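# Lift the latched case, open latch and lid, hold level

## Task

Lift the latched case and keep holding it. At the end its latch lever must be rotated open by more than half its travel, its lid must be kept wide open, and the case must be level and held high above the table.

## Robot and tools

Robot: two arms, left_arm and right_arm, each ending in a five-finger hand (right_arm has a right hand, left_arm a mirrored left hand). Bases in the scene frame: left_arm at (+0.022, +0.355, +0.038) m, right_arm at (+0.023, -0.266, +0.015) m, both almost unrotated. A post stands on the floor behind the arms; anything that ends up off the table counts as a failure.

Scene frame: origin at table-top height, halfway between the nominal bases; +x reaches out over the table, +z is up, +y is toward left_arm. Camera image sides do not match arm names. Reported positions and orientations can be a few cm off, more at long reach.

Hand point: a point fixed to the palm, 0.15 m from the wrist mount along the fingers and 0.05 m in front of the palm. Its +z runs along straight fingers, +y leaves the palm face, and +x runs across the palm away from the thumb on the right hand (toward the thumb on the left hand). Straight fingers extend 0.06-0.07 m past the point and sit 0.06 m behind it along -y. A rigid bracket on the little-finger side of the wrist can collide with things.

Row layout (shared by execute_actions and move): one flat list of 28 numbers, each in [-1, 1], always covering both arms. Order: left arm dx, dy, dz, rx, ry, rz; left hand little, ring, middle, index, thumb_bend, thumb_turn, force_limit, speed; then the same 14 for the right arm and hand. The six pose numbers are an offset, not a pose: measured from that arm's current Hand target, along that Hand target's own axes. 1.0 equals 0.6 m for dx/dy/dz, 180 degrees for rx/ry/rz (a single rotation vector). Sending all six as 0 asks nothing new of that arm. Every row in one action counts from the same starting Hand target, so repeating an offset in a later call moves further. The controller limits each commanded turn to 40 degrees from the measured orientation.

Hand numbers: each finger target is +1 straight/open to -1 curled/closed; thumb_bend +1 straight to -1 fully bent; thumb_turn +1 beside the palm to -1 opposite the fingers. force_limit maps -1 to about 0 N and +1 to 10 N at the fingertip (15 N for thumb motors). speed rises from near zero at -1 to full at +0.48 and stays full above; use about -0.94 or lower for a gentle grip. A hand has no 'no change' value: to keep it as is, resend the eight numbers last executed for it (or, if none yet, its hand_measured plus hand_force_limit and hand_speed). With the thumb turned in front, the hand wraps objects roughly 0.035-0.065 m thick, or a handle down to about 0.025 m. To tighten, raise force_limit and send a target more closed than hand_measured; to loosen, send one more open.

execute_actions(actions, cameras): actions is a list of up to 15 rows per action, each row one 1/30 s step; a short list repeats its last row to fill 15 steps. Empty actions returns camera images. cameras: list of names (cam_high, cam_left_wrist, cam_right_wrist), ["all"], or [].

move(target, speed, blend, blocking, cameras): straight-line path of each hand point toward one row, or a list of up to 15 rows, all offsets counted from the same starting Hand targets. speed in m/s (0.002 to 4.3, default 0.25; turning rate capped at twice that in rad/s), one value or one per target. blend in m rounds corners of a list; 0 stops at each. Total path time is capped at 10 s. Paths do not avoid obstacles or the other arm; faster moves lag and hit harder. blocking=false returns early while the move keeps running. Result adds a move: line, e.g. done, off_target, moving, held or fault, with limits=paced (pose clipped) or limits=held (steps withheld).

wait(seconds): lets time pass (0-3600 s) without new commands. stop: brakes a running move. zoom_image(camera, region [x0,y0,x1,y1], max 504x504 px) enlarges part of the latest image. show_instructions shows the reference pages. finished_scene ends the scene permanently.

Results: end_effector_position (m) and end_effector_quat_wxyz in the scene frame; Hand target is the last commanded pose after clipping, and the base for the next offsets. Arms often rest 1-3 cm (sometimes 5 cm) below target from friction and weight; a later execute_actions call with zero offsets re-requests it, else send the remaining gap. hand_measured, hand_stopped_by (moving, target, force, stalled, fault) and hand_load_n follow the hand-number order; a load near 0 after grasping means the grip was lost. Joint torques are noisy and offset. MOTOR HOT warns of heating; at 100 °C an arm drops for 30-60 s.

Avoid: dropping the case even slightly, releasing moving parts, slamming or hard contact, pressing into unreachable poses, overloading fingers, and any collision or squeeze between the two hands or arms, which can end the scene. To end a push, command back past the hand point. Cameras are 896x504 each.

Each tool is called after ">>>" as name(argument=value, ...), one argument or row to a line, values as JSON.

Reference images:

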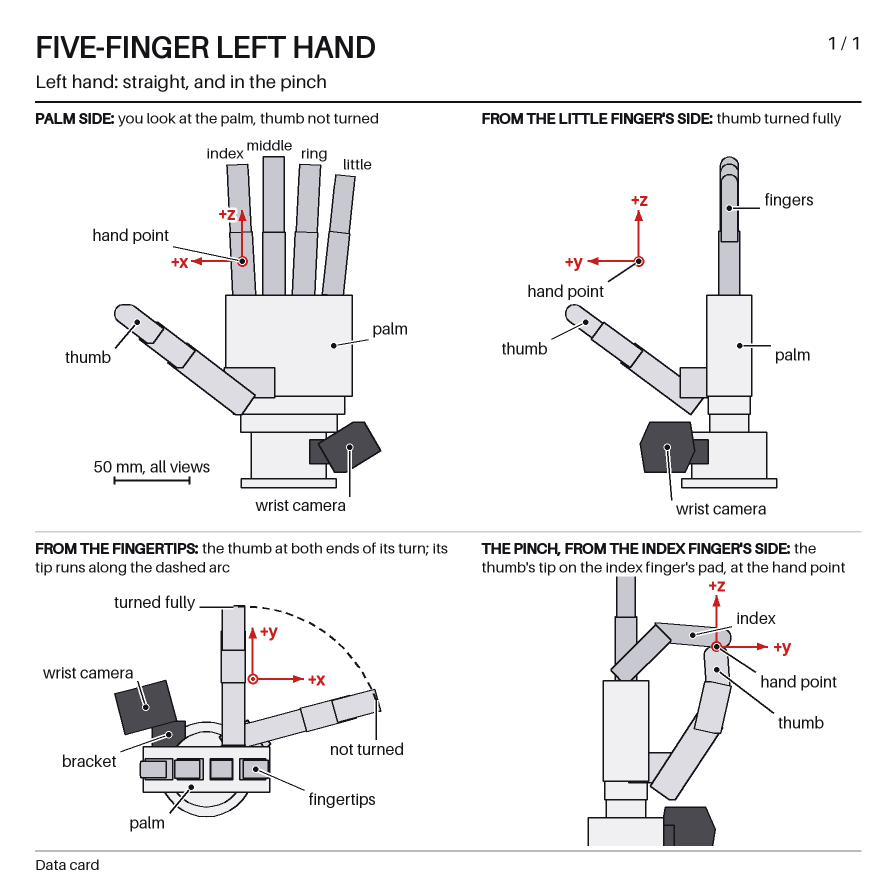

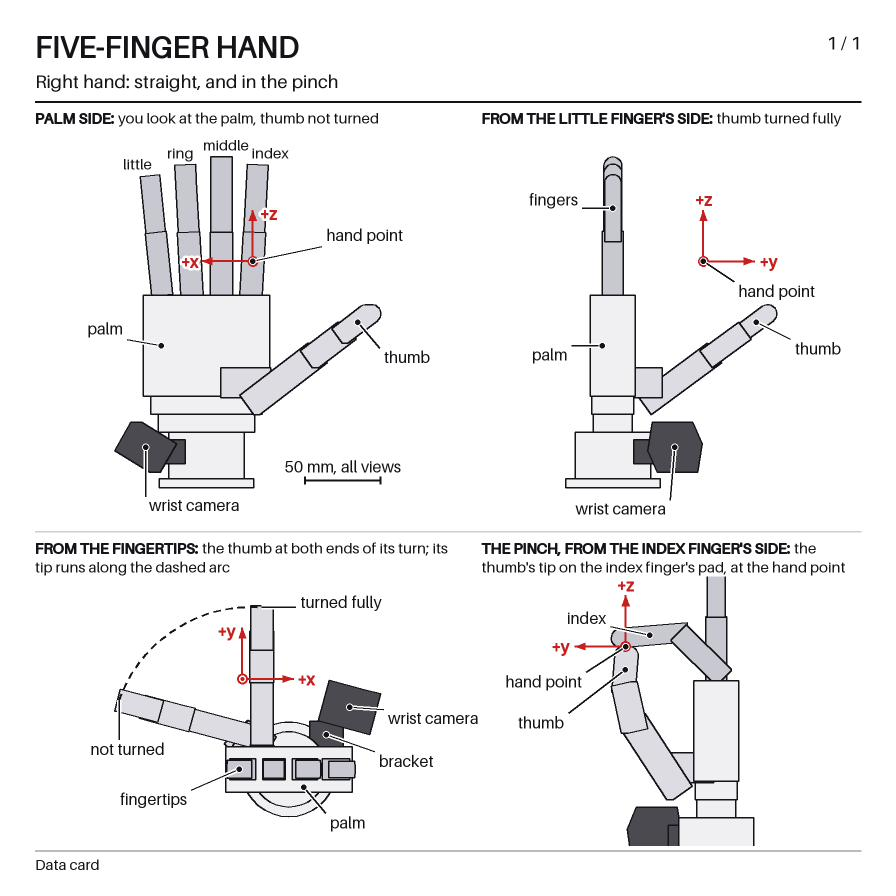

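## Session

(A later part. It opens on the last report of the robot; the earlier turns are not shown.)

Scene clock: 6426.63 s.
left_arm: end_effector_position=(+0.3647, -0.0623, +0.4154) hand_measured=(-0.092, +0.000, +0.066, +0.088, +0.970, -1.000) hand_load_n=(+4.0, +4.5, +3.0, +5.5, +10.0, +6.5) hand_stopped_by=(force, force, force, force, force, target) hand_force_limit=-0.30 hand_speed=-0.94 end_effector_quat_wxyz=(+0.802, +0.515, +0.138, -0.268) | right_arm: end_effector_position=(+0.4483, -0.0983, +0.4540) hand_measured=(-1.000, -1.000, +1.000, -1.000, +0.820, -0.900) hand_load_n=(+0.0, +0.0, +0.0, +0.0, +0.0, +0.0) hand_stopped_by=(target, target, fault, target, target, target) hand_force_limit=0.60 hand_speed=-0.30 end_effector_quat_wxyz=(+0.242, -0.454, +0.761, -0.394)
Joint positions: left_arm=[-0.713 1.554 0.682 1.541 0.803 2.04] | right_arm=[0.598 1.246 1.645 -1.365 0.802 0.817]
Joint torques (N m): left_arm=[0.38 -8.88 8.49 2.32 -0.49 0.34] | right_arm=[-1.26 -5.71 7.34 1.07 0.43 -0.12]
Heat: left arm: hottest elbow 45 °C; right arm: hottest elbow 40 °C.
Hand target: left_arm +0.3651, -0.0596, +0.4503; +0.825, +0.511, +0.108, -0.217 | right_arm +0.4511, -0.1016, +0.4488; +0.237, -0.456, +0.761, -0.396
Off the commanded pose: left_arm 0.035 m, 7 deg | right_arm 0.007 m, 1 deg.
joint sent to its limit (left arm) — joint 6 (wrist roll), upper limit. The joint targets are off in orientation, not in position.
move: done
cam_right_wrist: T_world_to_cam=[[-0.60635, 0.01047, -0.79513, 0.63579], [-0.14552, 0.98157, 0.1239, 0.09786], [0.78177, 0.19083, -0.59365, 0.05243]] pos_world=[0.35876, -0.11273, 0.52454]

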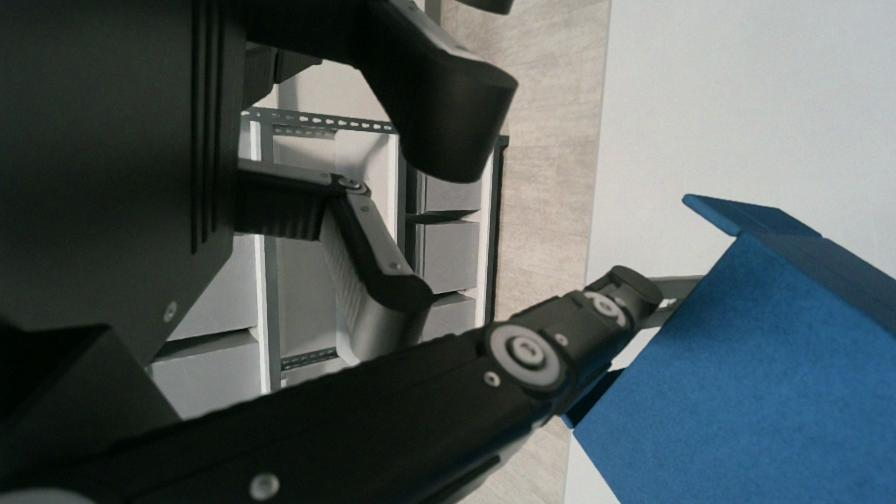

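>>> move(
  target=[
    [0,0,0,0,0,0,-0.4,-0.47,-0.32,-0.47,0.6,-1,-0.3,-0.94,0.0,0,0,0,0,0,-1,-1,1,-1,0.77,-0.9,0.6,-0.3],
  ],
  speed=0.04,
  cameras=["cam_right_wrist"],
)

>>> zoom_image(
  camera="cam_right_wrist",
  region=[600, 130, 856, 400],
)

Scene clock: 6431.33 s.
left_arm: end_effector_position=(+0.3657, -0.0621, +0.4151) hand_measured=(-0.092, +0.000, +0.066, +0.088, +0.970, -1.000) hand_load_n=(+3.5, +4.5, +3.0, +6.0, +10.0, +7.0) hand_stopped_by=(force, force, force, force, force, target) hand_force_limit=-0.30 hand_speed=-0.94 end_effector_quat_wxyz=(+0.802, +0.514, +0.141, -0.270) | right_arm: end_effector_position=(+0.4477, -0.0976, +0.4526) hand_measured=(-1.000, -1.000, +1.000, -1.000, +0.770, -0.900) hand_load_n=(+0.0, +0.0, +0.0, +0.5, +1.5, +1.5) hand_stopped_by=(target, target, fault, target, target, target) hand_force_limit=0.60 hand_speed=-0.30 end_effector_quat_wxyz=(+0.242, -0.456, +0.762, -0.392)
Joint positions: left_arm=[-0.712 1.554 0.682 1.541 0.801 2.035] | right_arm=[0.598 1.245 1.642 -1.365 0.797 0.817]
Joint torques (N m): left_arm=[0.26 -9.29 8.51 2.44 -0.42 0.41] | right_arm=[-1.14 -5.66 7.53 1.06 0.64 -0.13]
Heat: left arm: hottest elbow 45 °C; right arm: hottest elbow 40 °C.
Hand target: left_arm +0.3653, -0.0595, +0.4503; +0.825, +0.511, +0.108, -0.216 | right_arm +0.4511, -0.1016, +0.4488; +0.237, -0.456, +0.761, -0.396
Off the commanded pose: left_arm 0.035 m, 8 deg | right_arm 0.007 m, 1 deg.
joint sent to its limit (left arm) — joint 6 (wrist roll), upper limit. The joint targets are off in orientation, not in position.
move: done
cam_right_wrist: T_world_to_cam=[[-0.6095, 0.01065, -0.79272, 0.63464], [-0.14778, 0.98086, 0.12679, 0.09685], [0.77889, 0.19443, -0.59626, 0.05489]] pos_world=[0.35836, -0.11242, 0.52354]

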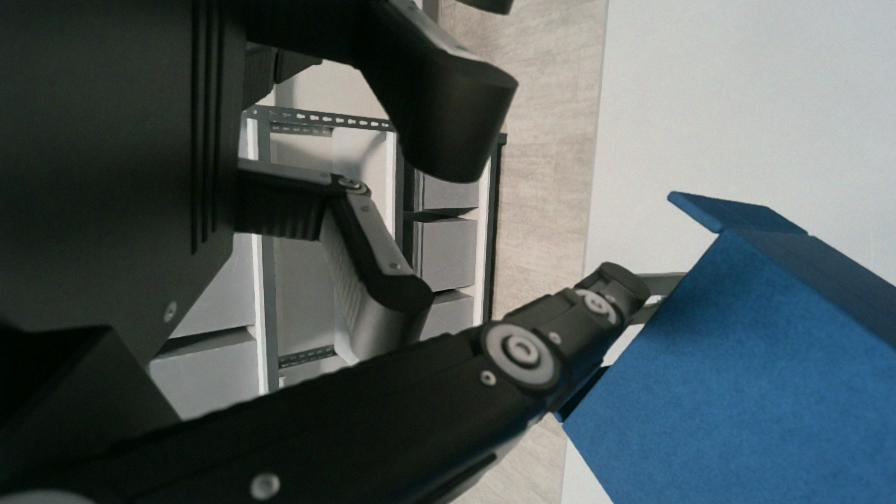

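Scaled by 1.867 from the camera's image (finer frame: 1280x720).

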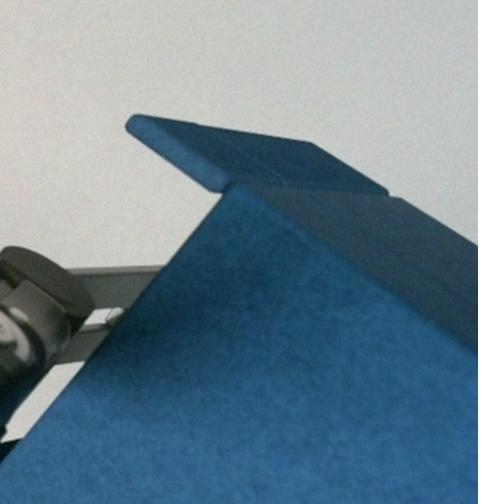

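>>> move(
  target=[
    [0,0,0,0,0,0,-0.4,-0.47,-0.32,-0.47,0.6,-1,-0.3,-0.94,0.0002,0.0068,0.0048,0,0,0,-1,-1,1,-1,0.77,-0.9,0.6,-0.3],
    [0,0,0,0,0,0,-0.4,-0.47,-0.32,-0.47,0.6,-1,-0.3,-0.94,0.0002,0.0068,0.0048,0,0,0,-1,-1,1,-1,0.71,-0.9,0.6,-0.3],
  ],
  speed=0.04,
  cameras=["cam_right_wrist"],
)

>>> zoom_image(
  camera="cam_right_wrist",
  region=[560, 160, 760, 360],
)

Scene clock: 6444.23 s.
left_arm: end_effector_position=(+0.3659, -0.0623, +0.4145) hand_measured=(-0.092, +0.000, +0.066, +0.088, +0.970, -1.000) hand_load_n=(+4.0, +4.0, +3.0, +6.0, +10.0, +7.0) hand_stopped_by=(force, force, force, force, force, target) hand_force_limit=-0.30 hand_speed=-0.94 end_effector_quat_wxyz=(+0.801, +0.514, +0.142, -0.271) | right_arm: end_effector_position=(+0.4475, -0.0975, +0.4474) hand_measured=(-1.000, -1.000, +1.000, -1.000, +0.710, -0.900) hand_load_n=(+0.0, +0.0, +0.0, +0.0, +1.0, +0.5) hand_stopped_by=(target, target, fault, target, target, target) hand_force_limit=0.60 hand_speed=-0.30 end_effector_quat_wxyz=(+0.241, -0.456, +0.762, -0.392)
Joint positions: left_arm=[-0.712 1.555 0.682 1.541 0.801 2.033] | right_arm=[0.598 1.24 1.624 -1.353 0.796 0.817]
Joint torques (N m): left_arm=[0.44 -9.35 8.5 2.48 -0.42 0.44] | right_arm=[-1.26 -5.71 7.56 1.09 0.71 -0.14]
Heat: left arm: hottest elbow 45 °C; right arm: hottest elbow 39 °C.
Hand target: left_arm +0.3652, -0.0596, +0.4503; +0.825, +0.511, +0.108, -0.216 | right_arm +0.4510, -0.1018, +0.4439; +0.237, -0.456, +0.761, -0.396
Off the commanded pose: left_arm 0.036 m, 8 deg | right_arm 0.007 m, 1 deg.
joint sent to its limit (left arm) — joint 6 (wrist roll), upper limit. The joint targets are off in orientation, not in position.
move: done
cam_right_wrist: T_world_to_cam=[[-0.61083, 0.01045, -0.79169, 0.63046], [-0.1484, 0.98068, 0.12745, 0.09735], [0.77773, 0.19533, -0.59748, 0.05309]] pos_world=[0.35827, -0.11242, 0.51844]

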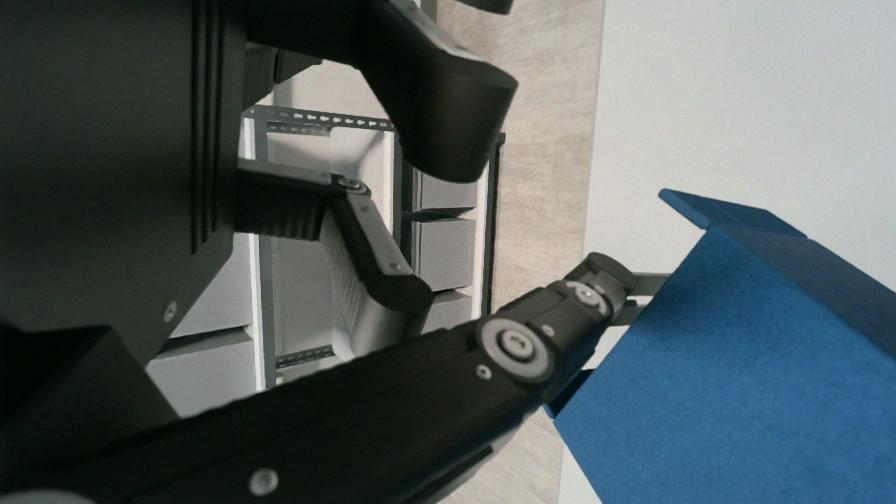

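Scaled by 2.520 from the camera's image (finer frame: 1280x720).

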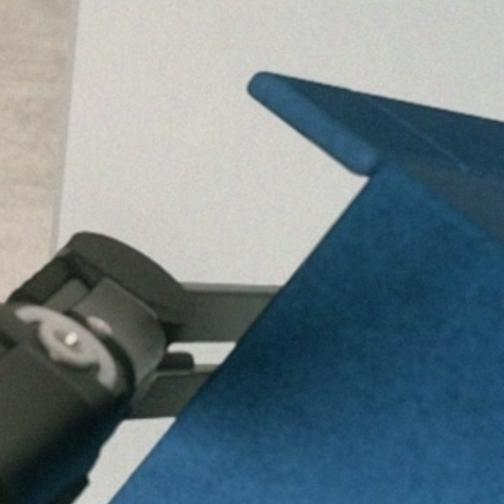

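>>> move(
  target=[
    [0,0,0,0,0,0,-0.4,-0.47,-0.32,-0.47,0.6,-1,-0.3,-0.94,0.0001,0.0041,0.0029,0,0,0,-1,-1,1,-1,0.71,-0.9,0.6,-0.3],
    [0,0,0,0,0,0,-0.4,-0.47,-0.32,-0.47,0.6,-1,-0.3,-0.94,0.0001,0.0041,0.0029,0,0,0,-1,-1,1,-1,0.64,-0.9,0.6,-0.3],
  ],
  speed=0.04,
  cameras=["cam_right_wrist","cam_high"],
)

>>> zoom_image(
  camera="cam_right_wrist",
  region=[560, 160, 760, 360],
)

>>> zoom_image(
  camera="cam_high",
  region=[370, 90, 430, 150],
)

Scene clock: 6464.37 s.
left_arm: end_effector_position=(+0.3653, -0.0619, +0.4153) hand_measured=(-0.092, +0.000, +0.066, +0.088, +0.970, -1.000) hand_load_n=(+4.0, +4.0, +3.0, +6.0, +10.5, +6.0) hand_stopped_by=(force, force, force, force, force, target) hand_force_limit=-0.30 hand_speed=-0.94 end_effector_quat_wxyz=(+0.803, +0.516, +0.138, -0.265) | right_arm: end_effector_position=(+0.4472, -0.0993, +0.4407) hand_measured=(-1.000, -1.000, +1.000, -1.000, +0.640, -0.900) hand_load_n=(+0.0, +0.0, +0.0, +0.0, -1.0, +0.0) hand_stopped_by=(target, target, fault, target, target, target) hand_force_limit=0.60 hand_speed=-0.30 end_effector_quat_wxyz=(+0.237, -0.457, +0.762, -0.394)
Joint positions: left_arm=[-0.712 1.555 0.682 1.541 0.801 2.048] | right_arm=[0.597 1.237 1.605 -1.345 0.8 0.817]
Joint torques (N m): left_arm=[0.21 -9 8.57 2.41 -0.44 0.24] | right_arm=[-1.2 -5.77 8.25 1.17 0.52 -0.12]
Heat: left arm: hottest elbow 45 °C; right arm: hottest elbow 39 °C.
Hand target: left_arm +0.3652, -0.0596, +0.4502; +0.825, +0.511, +0.108, -0.216 | right_arm +0.4509, -0.1018, +0.4408; +0.237, -0.456, +0.761, -0.396
Off the commanded pose: left_arm 0.035 m, 7 deg | right_arm 0.005 m, 0 deg.
joint sent to its limit (left arm) — joint 6 (wrist roll), upper limit. The joint targets are off in orientation, not in position.
move: done
cam_right_wrist: T_world_to_cam=[[-0.61503, 0.00671, -0.78847, 0.62513], [-0.14392, 0.98221, 0.12063, 0.10118], [0.77526, 0.18767, -0.60312, 0.05245]] pos_world=[0.35837, -0.11342, 0.51233]
Images, in order (width x height): cam_high 896x504, cam_right_wrist 896x504.

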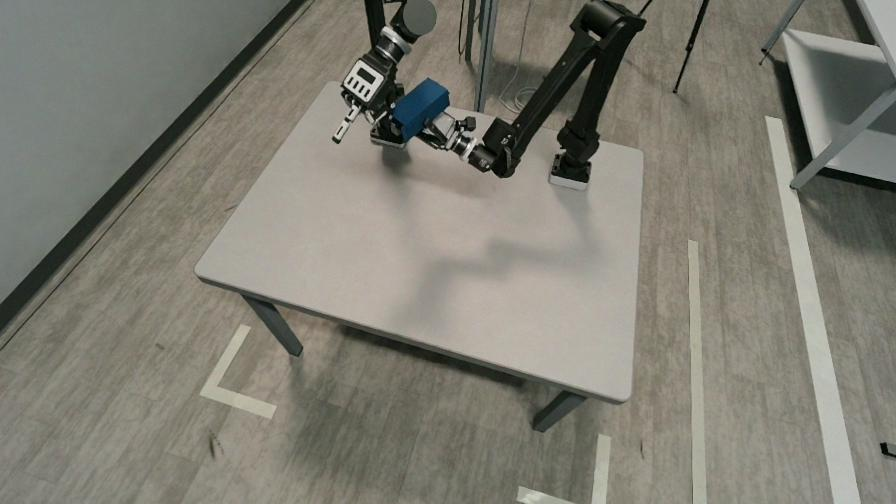

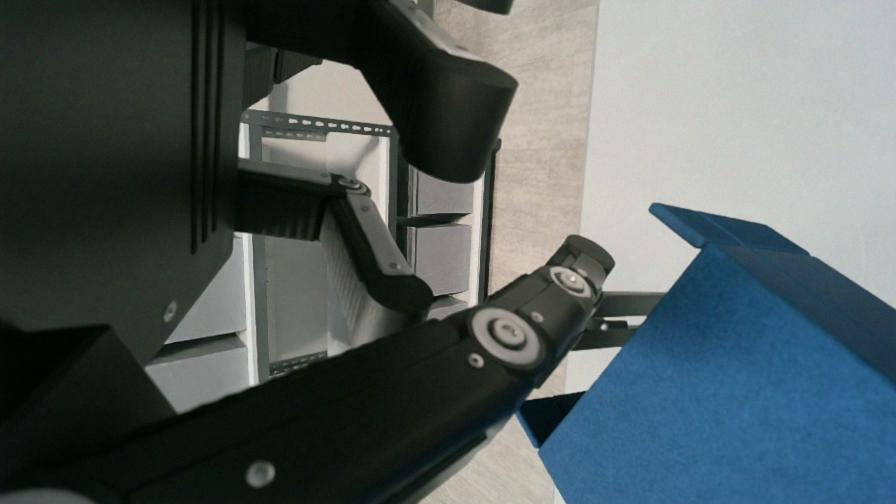

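Scaled by 2.520 from the camera's image (finer frame: 1280x720).

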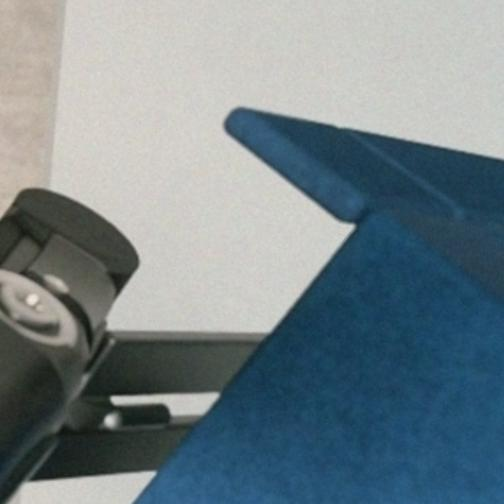

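Scaled by 8.400 from the camera's image (finer frame: 1280x720).

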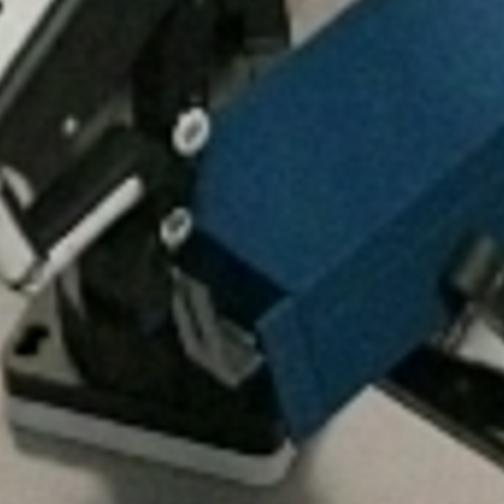

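>>> execute_actions(
  actions=[],
  cameras=["cam_high","cam_right_wrist"],
)

>>> zoom_image(
  camera="cam_right_wrist",
  region=[460, 160, 740, 400],
)

>>> zoom_image(
  camera="cam_high",
  region=[300, 60, 440, 160],
)

Scene clock: 6494.87 s.
left_arm: end_effector_position=(+0.3653, -0.0619, +0.4154) hand_measured=(-0.092, +0.000, +0.066, +0.088, +0.970, -1.000) hand_load_n=(+4.0, +4.5, +2.5, +6.0, +10.5, +6.0) hand_stopped_by=(force, force, force, force, force, target) hand_force_limit=-0.30 hand_speed=-0.94 end_effector_quat_wxyz=(+0.803, +0.516, +0.137, -0.265) | right_arm: end_effector_position=(+0.4472, -0.0993, +0.4407) hand_measured=(-1.000, -1.000, +1.000, -1.000, +0.640, -0.900) hand_load_n=(+0.0, +0.0, +0.0, +0.0, -0.5, +0.0) hand_stopped_by=(target, target, fault, target, target, target) hand_force_limit=0.60 hand_speed=-0.30 end_effector_quat_wxyz=(+0.237, -0.457, +0.762, -0.394)
Joint positions: left_arm=[-0.712 1.555 0.682 1.541 0.801 2.049] | right_arm=[0.597 1.237 1.605 -1.345 0.8 0.817]
Joint velocities: within noise
Joint torques (N m): left_arm=[0.38 -9.29 8.53 2.43 -0.44 0.25] | right_arm=[-1.08 -5.6 8.23 1.13 0.52 -0.12]
Heat: left arm: hottest elbow 45 °C; right arm: hottest elbow 40 °C.
Hand target: left_arm +0.3652, -0.0596, +0.4502; +0.825, +0.511, +0.108, -0.216 | right_arm +0.4509, -0.1018, +0.4408; +0.237, -0.456, +0.761, -0.396
Off the commanded pose: left_arm 0.035 m, 7 deg | right_arm 0.005 m, 0 deg.
camera_calibration:
cam_right_wrist: T_world_to_cam=[[-0.61503, 0.00671, -0.78847, 0.62513], [-0.14392, 0.98221, 0.12063, 0.10118], [0.77526, 0.18767, -0.60312, 0.05245]] pos_world=[0.35837, -0.11342, 0.51233]
Images, in order (width x height): cam_high 896x504, cam_right_wrist 896x504.

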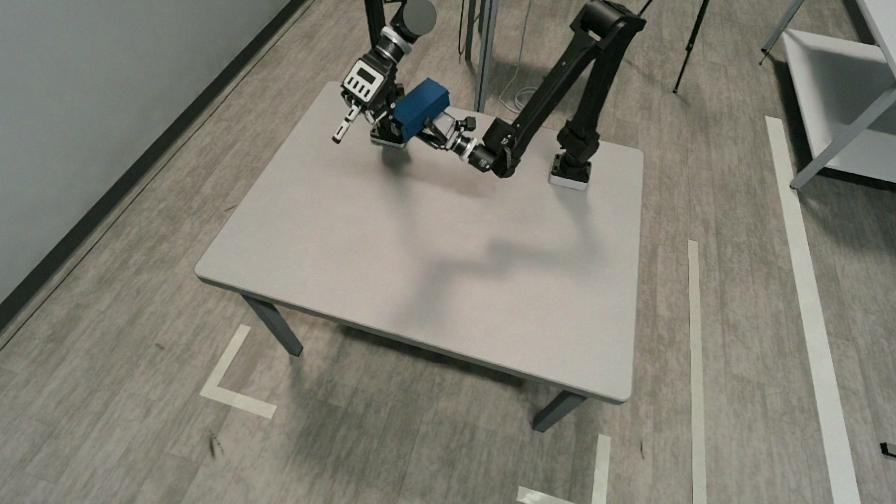

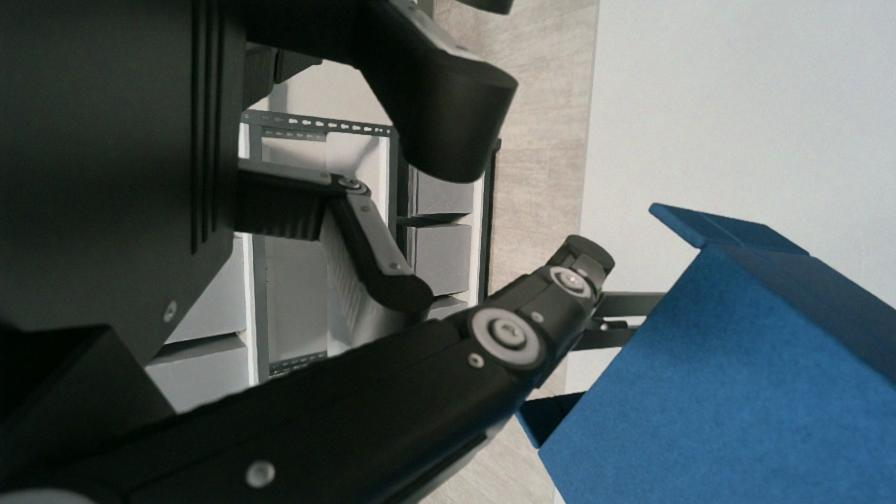

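Scaled by 1.800 from the camera's image (finer frame: 1280x720).

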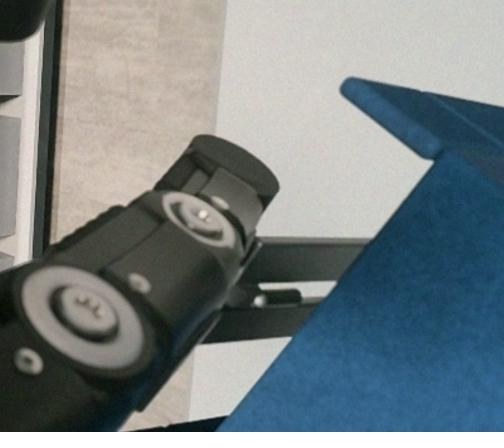

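Scaled by 3.600 from the camera's image (finer frame: 1280x720).

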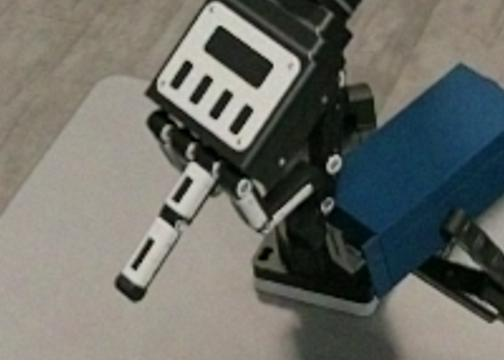

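>>> execute_actions(
  actions=[
    [[0,0,0,0,0,0,-0.4,-0.47,-0.32,-0.47,0.6,-1,-0.3,-0.94,0,0.0109,0.0077,0,0,0,-1,-1,1,-1,0.64,-0.9,0.6,-0.3]],
  ],
  cameras=["cam_right_wrist","cam_left_wrist"],
)

>>> zoom_image(
  camera="cam_right_wrist",
  region=[500, 180, 740, 400],
)

Scene clock: 6541.63 s.
left_arm: end_effector_position=(+0.3648, -0.0621, +0.4152) hand_measured=(-0.092, +0.000, +0.066, +0.088, +0.970, -1.000) hand_load_n=(+4.0, +4.5, +3.0, +5.5, +10.0, +5.5) hand_stopped_by=(force, force, force, force, force, target) hand_force_limit=-0.30 hand_speed=-0.94 end_effector_quat_wxyz=(+0.803, +0.517, +0.136, -0.265) | right_arm: end_effector_position=(+0.4499, -0.1002, +0.4322) hand_measured=(-1.000, -1.000, +1.000, -1.000, +0.640, -0.900) hand_load_n=(+0.0, +0.0, +0.0, +0.0, -1.5, +0.0) hand_stopped_by=(target, target, fault, target, target, target) hand_force_limit=0.60 hand_speed=-0.30 end_effector_quat_wxyz=(+0.235, -0.455, +0.762, -0.396)
Joint positions: left_arm=[-0.712 1.555 0.682 1.541 0.804 2.049] | right_arm=[0.593 1.235 1.58 -1.323 0.803 0.817]
Joint torques (N m): left_arm=[0.32 -9.23 8.54 2.37 -0.58 0.28] | right_arm=[-0.91 -6.12 8.05 1.07 0.37 -0.12]
Heat: left arm: hottest elbow 45 °C; right arm: hottest elbow 40 °C.
Hand target: left_arm +0.3652, -0.0596, +0.4502; +0.825, +0.511, +0.108, -0.216 | right_arm +0.4511, -0.1019, +0.4330; +0.238, -0.456, +0.761, -0.396
Off the commanded pose: left_arm 0.035 m, 7 deg | right_arm 0.002 m, 0 deg.
joint sent to its limit (left arm) — joint 6 (wrist roll), upper limit. The joint targets are off in orientation, not in position.
Step readings (end_effector_position of left_arm | right_arm):
0: (+0.3653, -0.0619, +0.4154) | (+0.4472, -0.0993, +0.4407)
1: (+0.3653, -0.0619, +0.4154) | (+0.4473, -0.0993, +0.4406)
2: (+0.3653, -0.0619, +0.4154) | (+0.4476, -0.0991, +0.4395)
4: (+0.3652, -0.0619, +0.4153) | (+0.4483, -0.0992, +0.4366)
8: (+0.3648, -0.0621, +0.4152) | (+0.4496, -0.1002, +0.4321)
15: (+0.3648, -0.0621, +0.4152) | (+0.4499, -0.1002, +0.4322)
cam_left_wrist: T_world_to_cam=[[-0.39154, -0.36967, -0.84264, 0.46154], [0.80058, 0.31459, -0.51001, -0.06384], [0.45362, -0.87429, 0.17277, -0.17877]] pos_world=[0.31292, 0.03441, 0.38724]
cam_right_wrist: T_world_to_cam=[[-0.61475, 0.00746, -0.78869, 0.62006], [-0.13871, 0.98335, 0.11741, 0.10253], [0.77643, 0.18158, -0.60348, 0.04447]] pos_world=[0.36088, -0.11352, 0.50383]
Images, in order (width x height): cam_left_wrist 896x504, cam_right_wrist 896x504.

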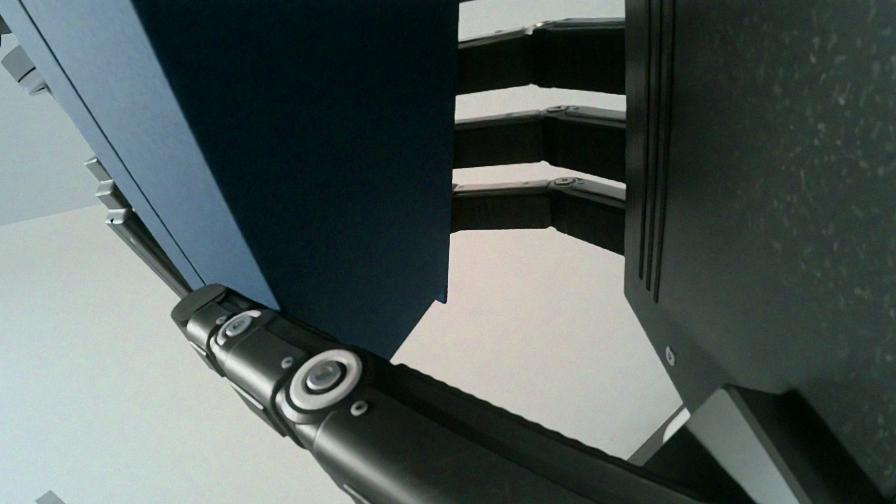

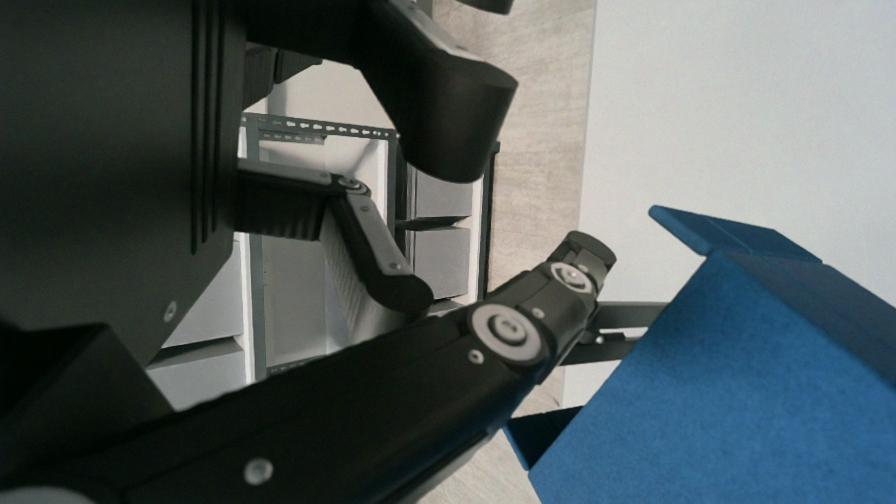

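Scaled by 2.100 from the camera's image (finer frame: 1280x720).

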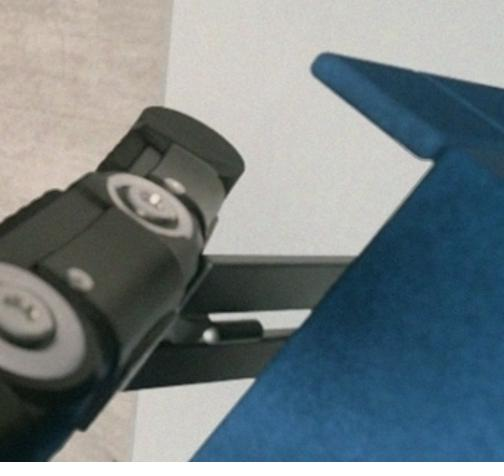

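>>> zoom_image(
  camera="cam_left_wrist",
  region=[60, 100, 320, 380],
)

Scaled by 1.800 from the camera's image (finer frame: 1280x720).

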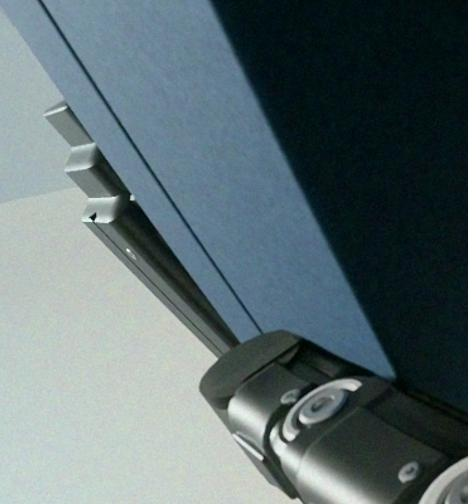

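>>> execute_actions(
  actions=[
    [[0,0,0,0,0,0,-0.4,-0.47,-0.32,-0.47,0.6,-1,-0.3,-0.94,0,0,0,0,0,0,-1,-1,1,-1,0.5,-0.9,0.6,-0.6]],
    [[0,0,0,0,0,0,-0.4,-0.47,-0.32,-0.47,0.6,-1,-0.3,-0.94,0,0,0,0,0,0,-1,-1,1,-1,0.5,-0.9,0.6,-0.6]],
  ],
  cameras=["cam_right_wrist"],
)

>>> zoom_image(
  camera="cam_right_wrist",
  region=[500, 180, 740, 400],
)

Scene clock: 6629.87 s.
left_arm: end_effector_position=(+0.3649, -0.0620, +0.4153) hand_measured=(-0.092, +0.000, +0.066, +0.088, +0.970, -1.000) hand_load_n=(+3.5, +4.0, +2.5, +6.0, +10.0, +6.0) hand_stopped_by=(force, force, force, force, force, target) hand_force_limit=-0.30 hand_speed=-0.94 end_effector_quat_wxyz=(+0.803, +0.516, +0.137, -0.265) | right_arm: end_effector_position=(+0.4493, -0.1001, +0.4293) hand_measured=(-1.000, -1.000, +1.000, -1.000, +0.500, -0.900) hand_load_n=(+0.0, +0.0, +0.0, +0.0, +0.0, +0.0) hand_stopped_by=(target, target, fault, target, target, target) hand_force_limit=0.60 hand_speed=-0.60 end_effector_quat_wxyz=(+0.233, -0.457, +0.762, -0.395)
Joint positions: left_arm=[-0.712 1.555 0.682 1.541 0.803 2.049] | right_arm=[0.593 1.235 1.574 -1.323 0.802 0.817]
Joint torques (N m): left_arm=[0.5 -9.41 8.53 2.45 -0.5 0.24] | right_arm=[-0.85 -6.07 8.51 1.1 0.46 -0.13]
Heat: left arm: hottest elbow 45 °C; right arm: hottest elbow 38 °C.
Hand target: left_arm +0.3652, -0.0596, +0.4502; +0.825, +0.511, +0.108, -0.217 | right_arm +0.4511, -0.1020, +0.4329; +0.237, -0.456, +0.761, -0.396
Off the commanded pose: left_arm 0.035 m, 7 deg | right_arm 0.004 m, 1 deg.
joint sent to its limit (left arm) — joint 6 (wrist roll), upper limit. The joint targets are off in orientation, not in position.
Step readings (end_effector_position of left_arm | right_arm):
0: (+0.3648, -0.0621, +0.4152) | (+0.4499, -0.1002, +0.4322)
1: (+0.3648, -0.0621, +0.4152) | (+0.4499, -0.1002, +0.4322)
2: (+0.3648, -0.0621, +0.4152) | (+0.4499, -0.1002, +0.4322)
4: (+0.3648, -0.0621, +0.4152) | (+0.4498, -0.1002, +0.4318)
8: (+0.3650, -0.0620, +0.4153) | (+0.4494, -0.1001, +0.4298)
15: (+0.3649, -0.0620, +0.4153) | (+0.4493, -0.1001, +0.4293)
16: (+0.3649, -0.0620, +0.4153) | (+0.4493, -0.1001, +0.4293)
17: (+0.3649, -0.0620, +0.4153) | (+0.4493, -0.1001, +0.4293)
19: (+0.3649, -0.0620, +0.4153) | (+0.4493, -0.1001, +0.4293)
23: (+0.3649, -0.0620, +0.4153) | (+0.4493, -0.1001, +0.4293)
30: (+0.3649, -0.0620, +0.4153) | (+0.4493, -0.1001, +0.4293)
cam_right_wrist: T_world_to_cam=[[-0.6192, 0.00541, -0.78521, 0.61773], [-0.13906, 0.98342, 0.11643, 0.10333], [0.77282, 0.18129, -0.60818, 0.0467]] pos_world=[0.36078, -0.11342, 0.50142]

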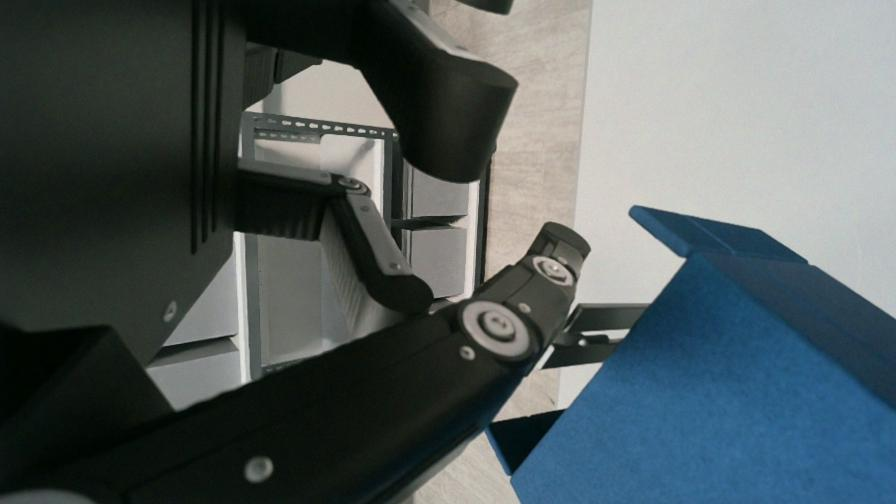

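Scaled by 2.100 from the camera's image (finer frame: 1280x720).

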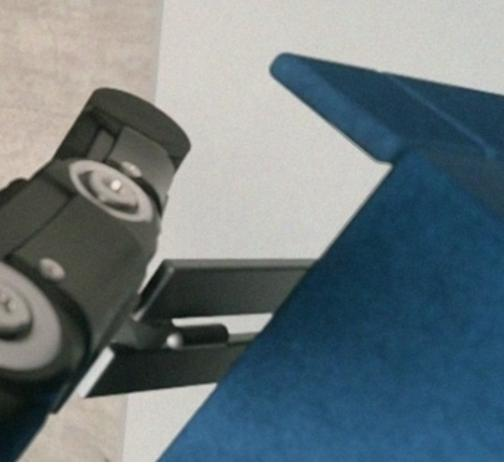

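>>> move(
  target=[0,0,0,0,0,0,-0.4,-0.47,-0.32,-0.47,0.6,-1,-0.3,-0.94,0,-0.061,-0.043,0,0,0,-1,-1,1,-1,0.5,-0.9,0.6,-0.6],
  speed=0.08,
  cameras=["cam_right_wrist"],
)

>>> zoom_image(
  camera="cam_right_wrist",
  region=[500, 180, 740, 400],
)

Scene clock: 6685.77 s.
left_arm: end_effector_position=(+0.3649, -0.0620, +0.4153) hand_measured=(-0.092, +0.000, +0.066, +0.088, +0.970, -1.000) hand_load_n=(+4.0, +4.0, +2.5, +6.0, +10.0, +6.0) hand_stopped_by=(force, force, force, force, force, target) hand_force_limit=-0.30 hand_speed=-0.94 end_effector_quat_wxyz=(+0.803, +0.516, +0.137, -0.265) | right_arm: end_effector_position=(+0.4486, -0.1006, +0.4640) hand_measured=(-1.000, -1.000, +1.000, -1.000, +0.500, -0.900) hand_load_n=(+0.0, +0.0, +0.0, +0.0, +0.0, +0.0) hand_stopped_by=(target, target, fault, target, target, target) hand_force_limit=0.60 hand_speed=-0.60 end_effector_quat_wxyz=(+0.232, -0.458, +0.762, -0.395)
Joint positions: left_arm=[-0.712 1.555 0.682 1.541 0.803 2.049] | right_arm=[0.593 1.269 1.7 -1.416 0.802 0.815]
Joint torques (N m): left_arm=[0.21 -9.23 8.46 2.35 -0.53 0.21] | right_arm=[-0.85 -5.66 11.41 0.16 0.48 -0.11]
Heat: left arm: hottest elbow 45 °C; right arm: hottest elbow 39 °C.
Hand target: left_arm +0.3652, -0.0596, +0.4502; +0.825, +0.511, +0.108, -0.217 | right_arm +0.4510, -0.1019, +0.4778; +0.238, -0.456, +0.761, -0.396
Off the commanded pose: left_arm 0.035 m, 7 deg | right_arm 0.014 m, 1 deg.
joint sent to its limit (left arm) — joint 6 (wrist roll), upper limit. The joint targets are off in orientation, not in position.
move: off_target (right_arm)
cam_right_wrist: T_world_to_cam=[[-0.61993, 0.0033, -0.78465, 0.64441], [-0.14025, 0.98342, 0.11494, 0.10091], [0.77202, 0.18131, -0.60919, 0.06925]] pos_world=[0.36018, -0.11392, 0.53622]

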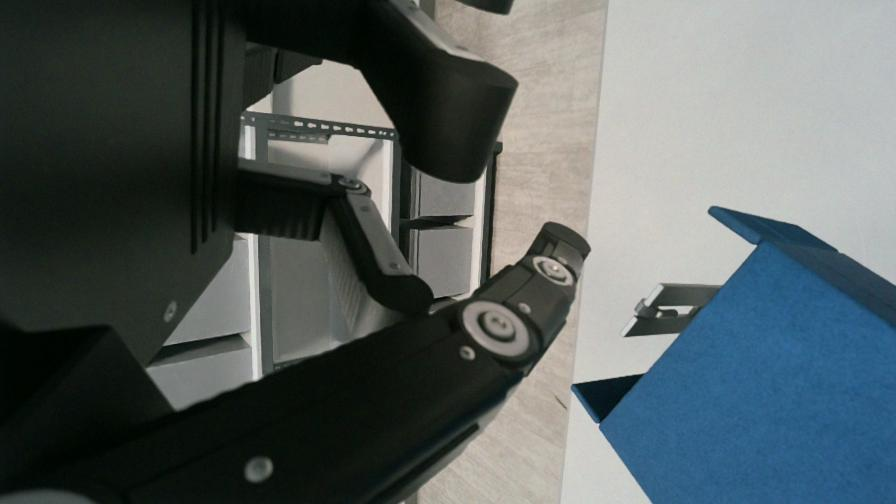

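Scaled by 2.100 from the camera's image (finer frame: 1280x720).

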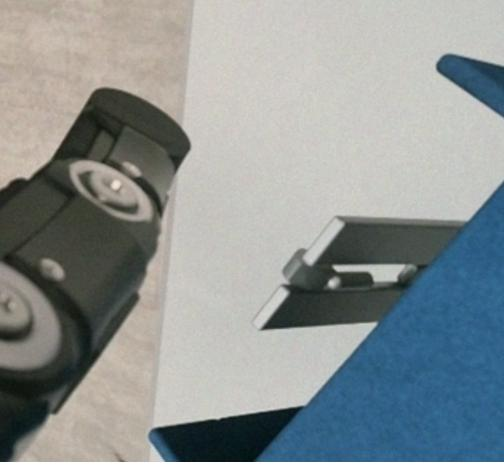

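>>> zoom_image(
  camera="cam_right_wrist",
  region=[560, 180, 820, 440],
)

>>> zoom_image(
  camera="cam_high",
  region=[370, 90, 430, 150],
)

Scaled by 1.938 from the camera's image (finer frame: 1280x720).

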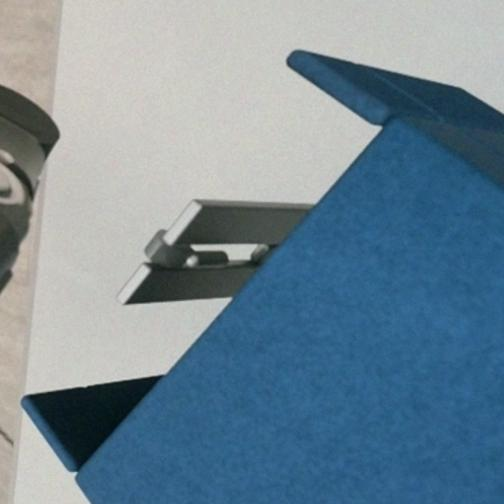

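This scene's latest camera images include none from cam_high. They are from: cam_right_wrist. cam_high's image comes with the result of a call that names it in "cameras".

>>> zoom_image(
  camera="cam_right_wrist",
  region=[610, 260, 740, 350],
)

Scaled by 3.877 from the camera's image (finer frame: 1280x720).

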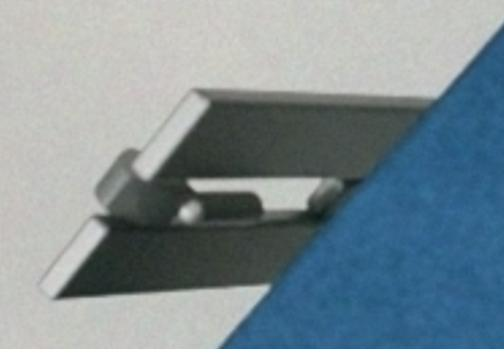

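>>> move(
  target=[
    [0,0,0,0,0,0,-0.4,-0.47,-0.32,-0.47,0.6,-1,-0.3,-0.94,0,-0.1229,-0.0861,0,0,0,-1,-1,1,-1,0.5,-0.9,0.6,-0.6],
    [0,0,0,0,0,0,-0.4,-0.47,-0.32,-0.47,0.6,-1,-0.3,-0.94,0.2362,-0.1738,-0.0133,0,0,0,-1,-1,1,-1,0.5,-0.9,0.6,-0.6],
    [0,0,0,0,0,0,-0.4,-0.47,-0.32,-0.47,0.6,-1,-0.3,-0.94,0.2362,-0.1738,-0.0133,0.149,-0.503,-0.159,-1,-1,1,-1,0.5,-0.9,0.6,-0.6],
  ],
  speed=0.2,
  blend=0.02,
  cameras=["cam_right_wrist","cam_high"],
)

Scene clock: 6810.03 s.
left_arm: end_effector_position=(+0.3649, -0.0620, +0.4153) hand_measured=(-0.092, +0.000, +0.066, +0.088, +0.970, -1.000) hand_load_n=(+3.5, +4.0, +3.0, +6.0, +10.5, +6.0) hand_stopped_by=(force, force, force, force, force, target) hand_force_limit=-0.30 hand_speed=-0.94 end_effector_quat_wxyz=(+0.803, +0.516, +0.137, -0.265) | right_arm: end_effector_position=(+0.4288, -0.2463, +0.5549) hand_measured=(-1.000, -1.000, +1.000, -1.000, +0.500, -0.900) hand_load_n=(+0.0, +0.0, -0.5, +0.0, +0.0, +0.0) hand_stopped_by=(target, target, fault, target, target, target) hand_force_limit=0.60 hand_speed=-0.60 end_effector_quat_wxyz=(+0.694, -0.684, +0.179, -0.135)
Joint positions: left_arm=[-0.712 1.555 0.682 1.541 0.803 2.049] | right_arm=[-0.435 1.232 1.544 -0.725 -1.57 -0.351]
Joint torques (N m): left_arm=[0.32 -9.17 8.53 2.43 -0.51 0.23] | right_arm=[-1.32 -6.01 11.18 1.32 -0.43 -0.15]
Heat: left arm: hottest elbow 45 °C; right arm: hottest elbow 45 °C.
Hand target: left_arm +0.3652, -0.0596, +0.4502; +0.825, +0.511, +0.108, -0.217 | right_arm +0.4313, -0.2519, +0.5676; +0.691, -0.691, +0.148, -0.150
Off the commanded pose: left_arm 0.035 m, 7 deg | right_arm 0.014 m, 4 deg.
joint sent to its limit (left arm) — joint 6 (wrist roll), upper limit. The joint targets are off in orientation, not in position.
joint sent to its limit (right arm) — joint 5 (wrist yaw), lower limit. The joint targets still meet the commanded pose.
move: off_target (right_arm)
cam_right_wrist: T_world_to_cam=[[0.20552, -0.08815, -0.97467, 0.43296], [-0.97085, -0.14389, -0.1917, 0.47967], [-0.12335, 0.98566, -0.11516, 0.47427]] pos_world=[0.4352, -0.36028, 0.56857]
Images, in order (width x height): cam_high 896x504, cam_right_wrist 896x504.

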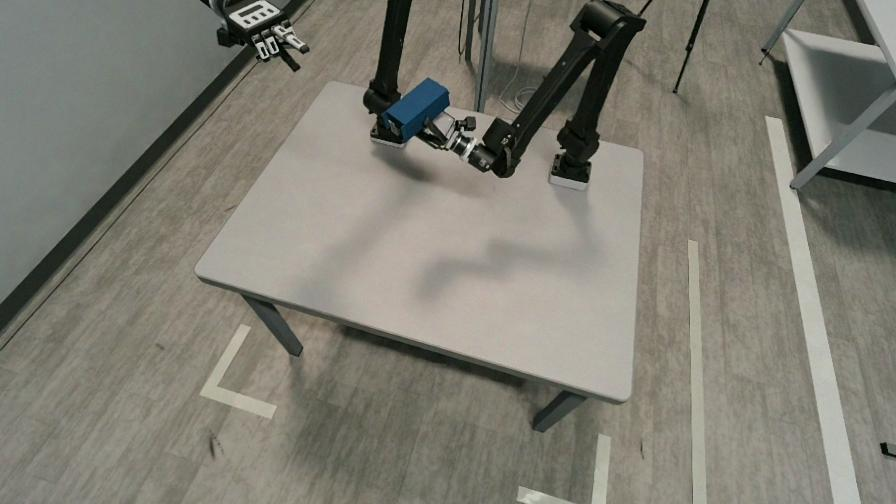

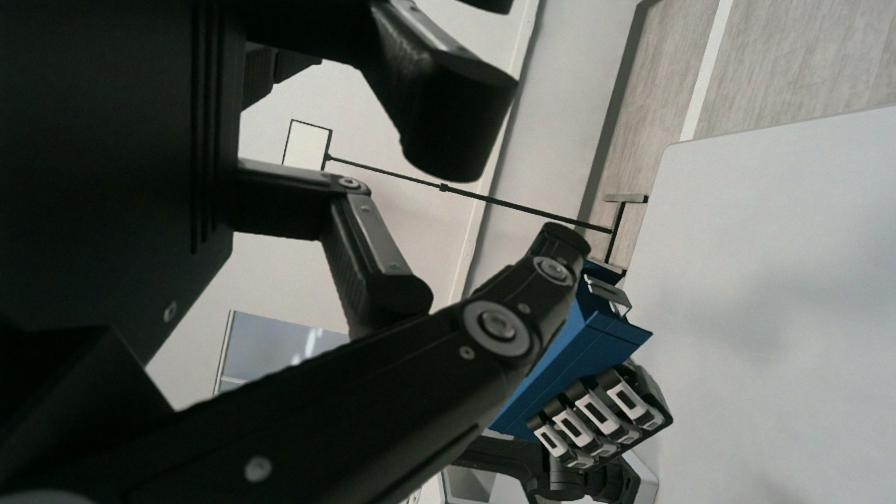

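>>> zoom_image(
  camera="cam_right_wrist",
  region=[550, 240, 680, 340],
)

Scaled by 3.877 from the camera's image (finer frame: 1280x720).

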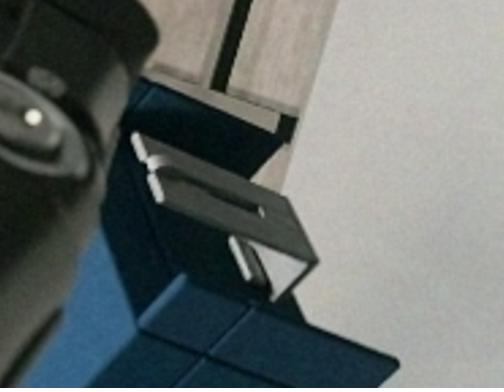

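>>> move(
  target=[0,0,0,0,0,0,-0.4,-0.47,-0.32,-0.47,0.6,-1,-0.3,-0.94,-0.0323,0.0983,0.2137,0,0,0,-1,-1,1,-1,0.5,-0.9,0.6,-0.6],
  speed=0.1,
  cameras=["cam_right_wrist"],
)

>>> zoom_image(
  camera="cam_right_wrist",
  region=[540, 260, 740, 460],
)

Scene clock: 6835.10 s.
left_arm: end_effector_position=(+0.3649, -0.0620, +0.4153) hand_measured=(-0.092, +0.000, +0.066, +0.088, +0.970, -1.000) hand_load_n=(+4.0, +4.0, +3.0, +6.0, +10.5, +6.0) hand_stopped_by=(force, force, force, force, force, target) hand_force_limit=-0.30 hand_speed=-0.94 end_effector_quat_wxyz=(+0.803, +0.516, +0.137, -0.265) | right_arm: end_effector_position=(+0.4698, -0.1308, +0.5021) hand_measured=(-1.000, -1.000, +1.000, -1.000, +0.500, -0.900) hand_load_n=(+0.0, +0.0, +0.0, +0.0, +0.5, +0.0) hand_stopped_by=(target, target, fault, target, target, target) hand_force_limit=0.60 hand_speed=-0.60 end_effector_quat_wxyz=(+0.688, -0.693, +0.156, -0.145)
Joint positions: left_arm=[-0.712 1.555 0.682 1.541 0.803 2.049] | right_arm=[-0.121 1.192 1.306 -0.149 -1.275 -0.02]
Joint torques (N m): left_arm=[0.03 -9.29 8.38 2.48 -0.53 0.22] | right_arm=[0.26 -6.48 9.05 1.58 0.08 0.15]
Heat: left arm: hottest elbow 45 °C; right arm: hottest elbow 45 °C.
Hand target: left_arm +0.3652, -0.0596, +0.4502; +0.825, +0.511, +0.108, -0.217 | right_arm +0.4664, -0.1271, +0.5087; +0.691, -0.691, +0.148, -0.150
Off the commanded pose: left_arm 0.035 m, 7 deg | right_arm 0.008 m, 1 deg.
joint sent to its limit (left arm) — joint 6 (wrist roll), upper limit. The joint targets are off in orientation, not in position.
move: done
cam_right_wrist: T_world_to_cam=[[0.24685, -0.11305, -0.96244, 0.35449], [-0.95937, -0.16858, -0.22627, 0.53464], [-0.13667, 0.97918, -0.15007, 0.38233]] pos_world=[0.47766, -0.24416, 0.51953]

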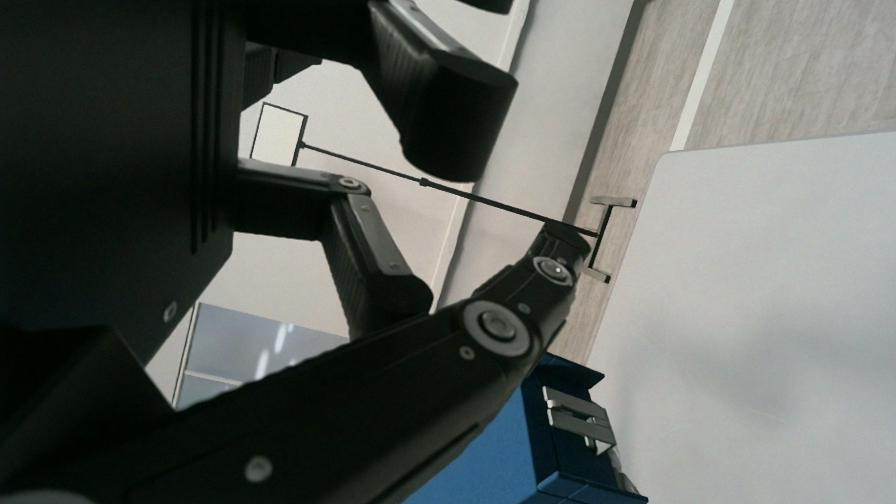

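Scaled by 2.520 from the camera's image (finer frame: 1280x720).

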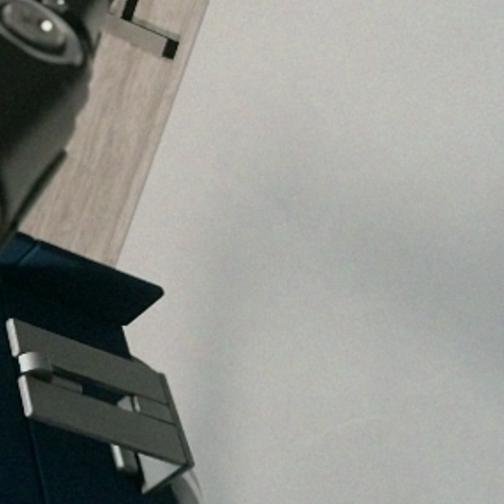

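>>> zoom_image(
  camera="cam_right_wrist",
  region=[520, 360, 650, 490],
)

Scaled by 3.877 from the camera's image (finer frame: 1280x720).

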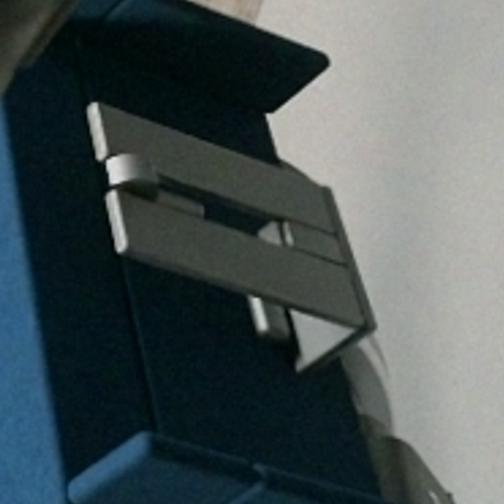

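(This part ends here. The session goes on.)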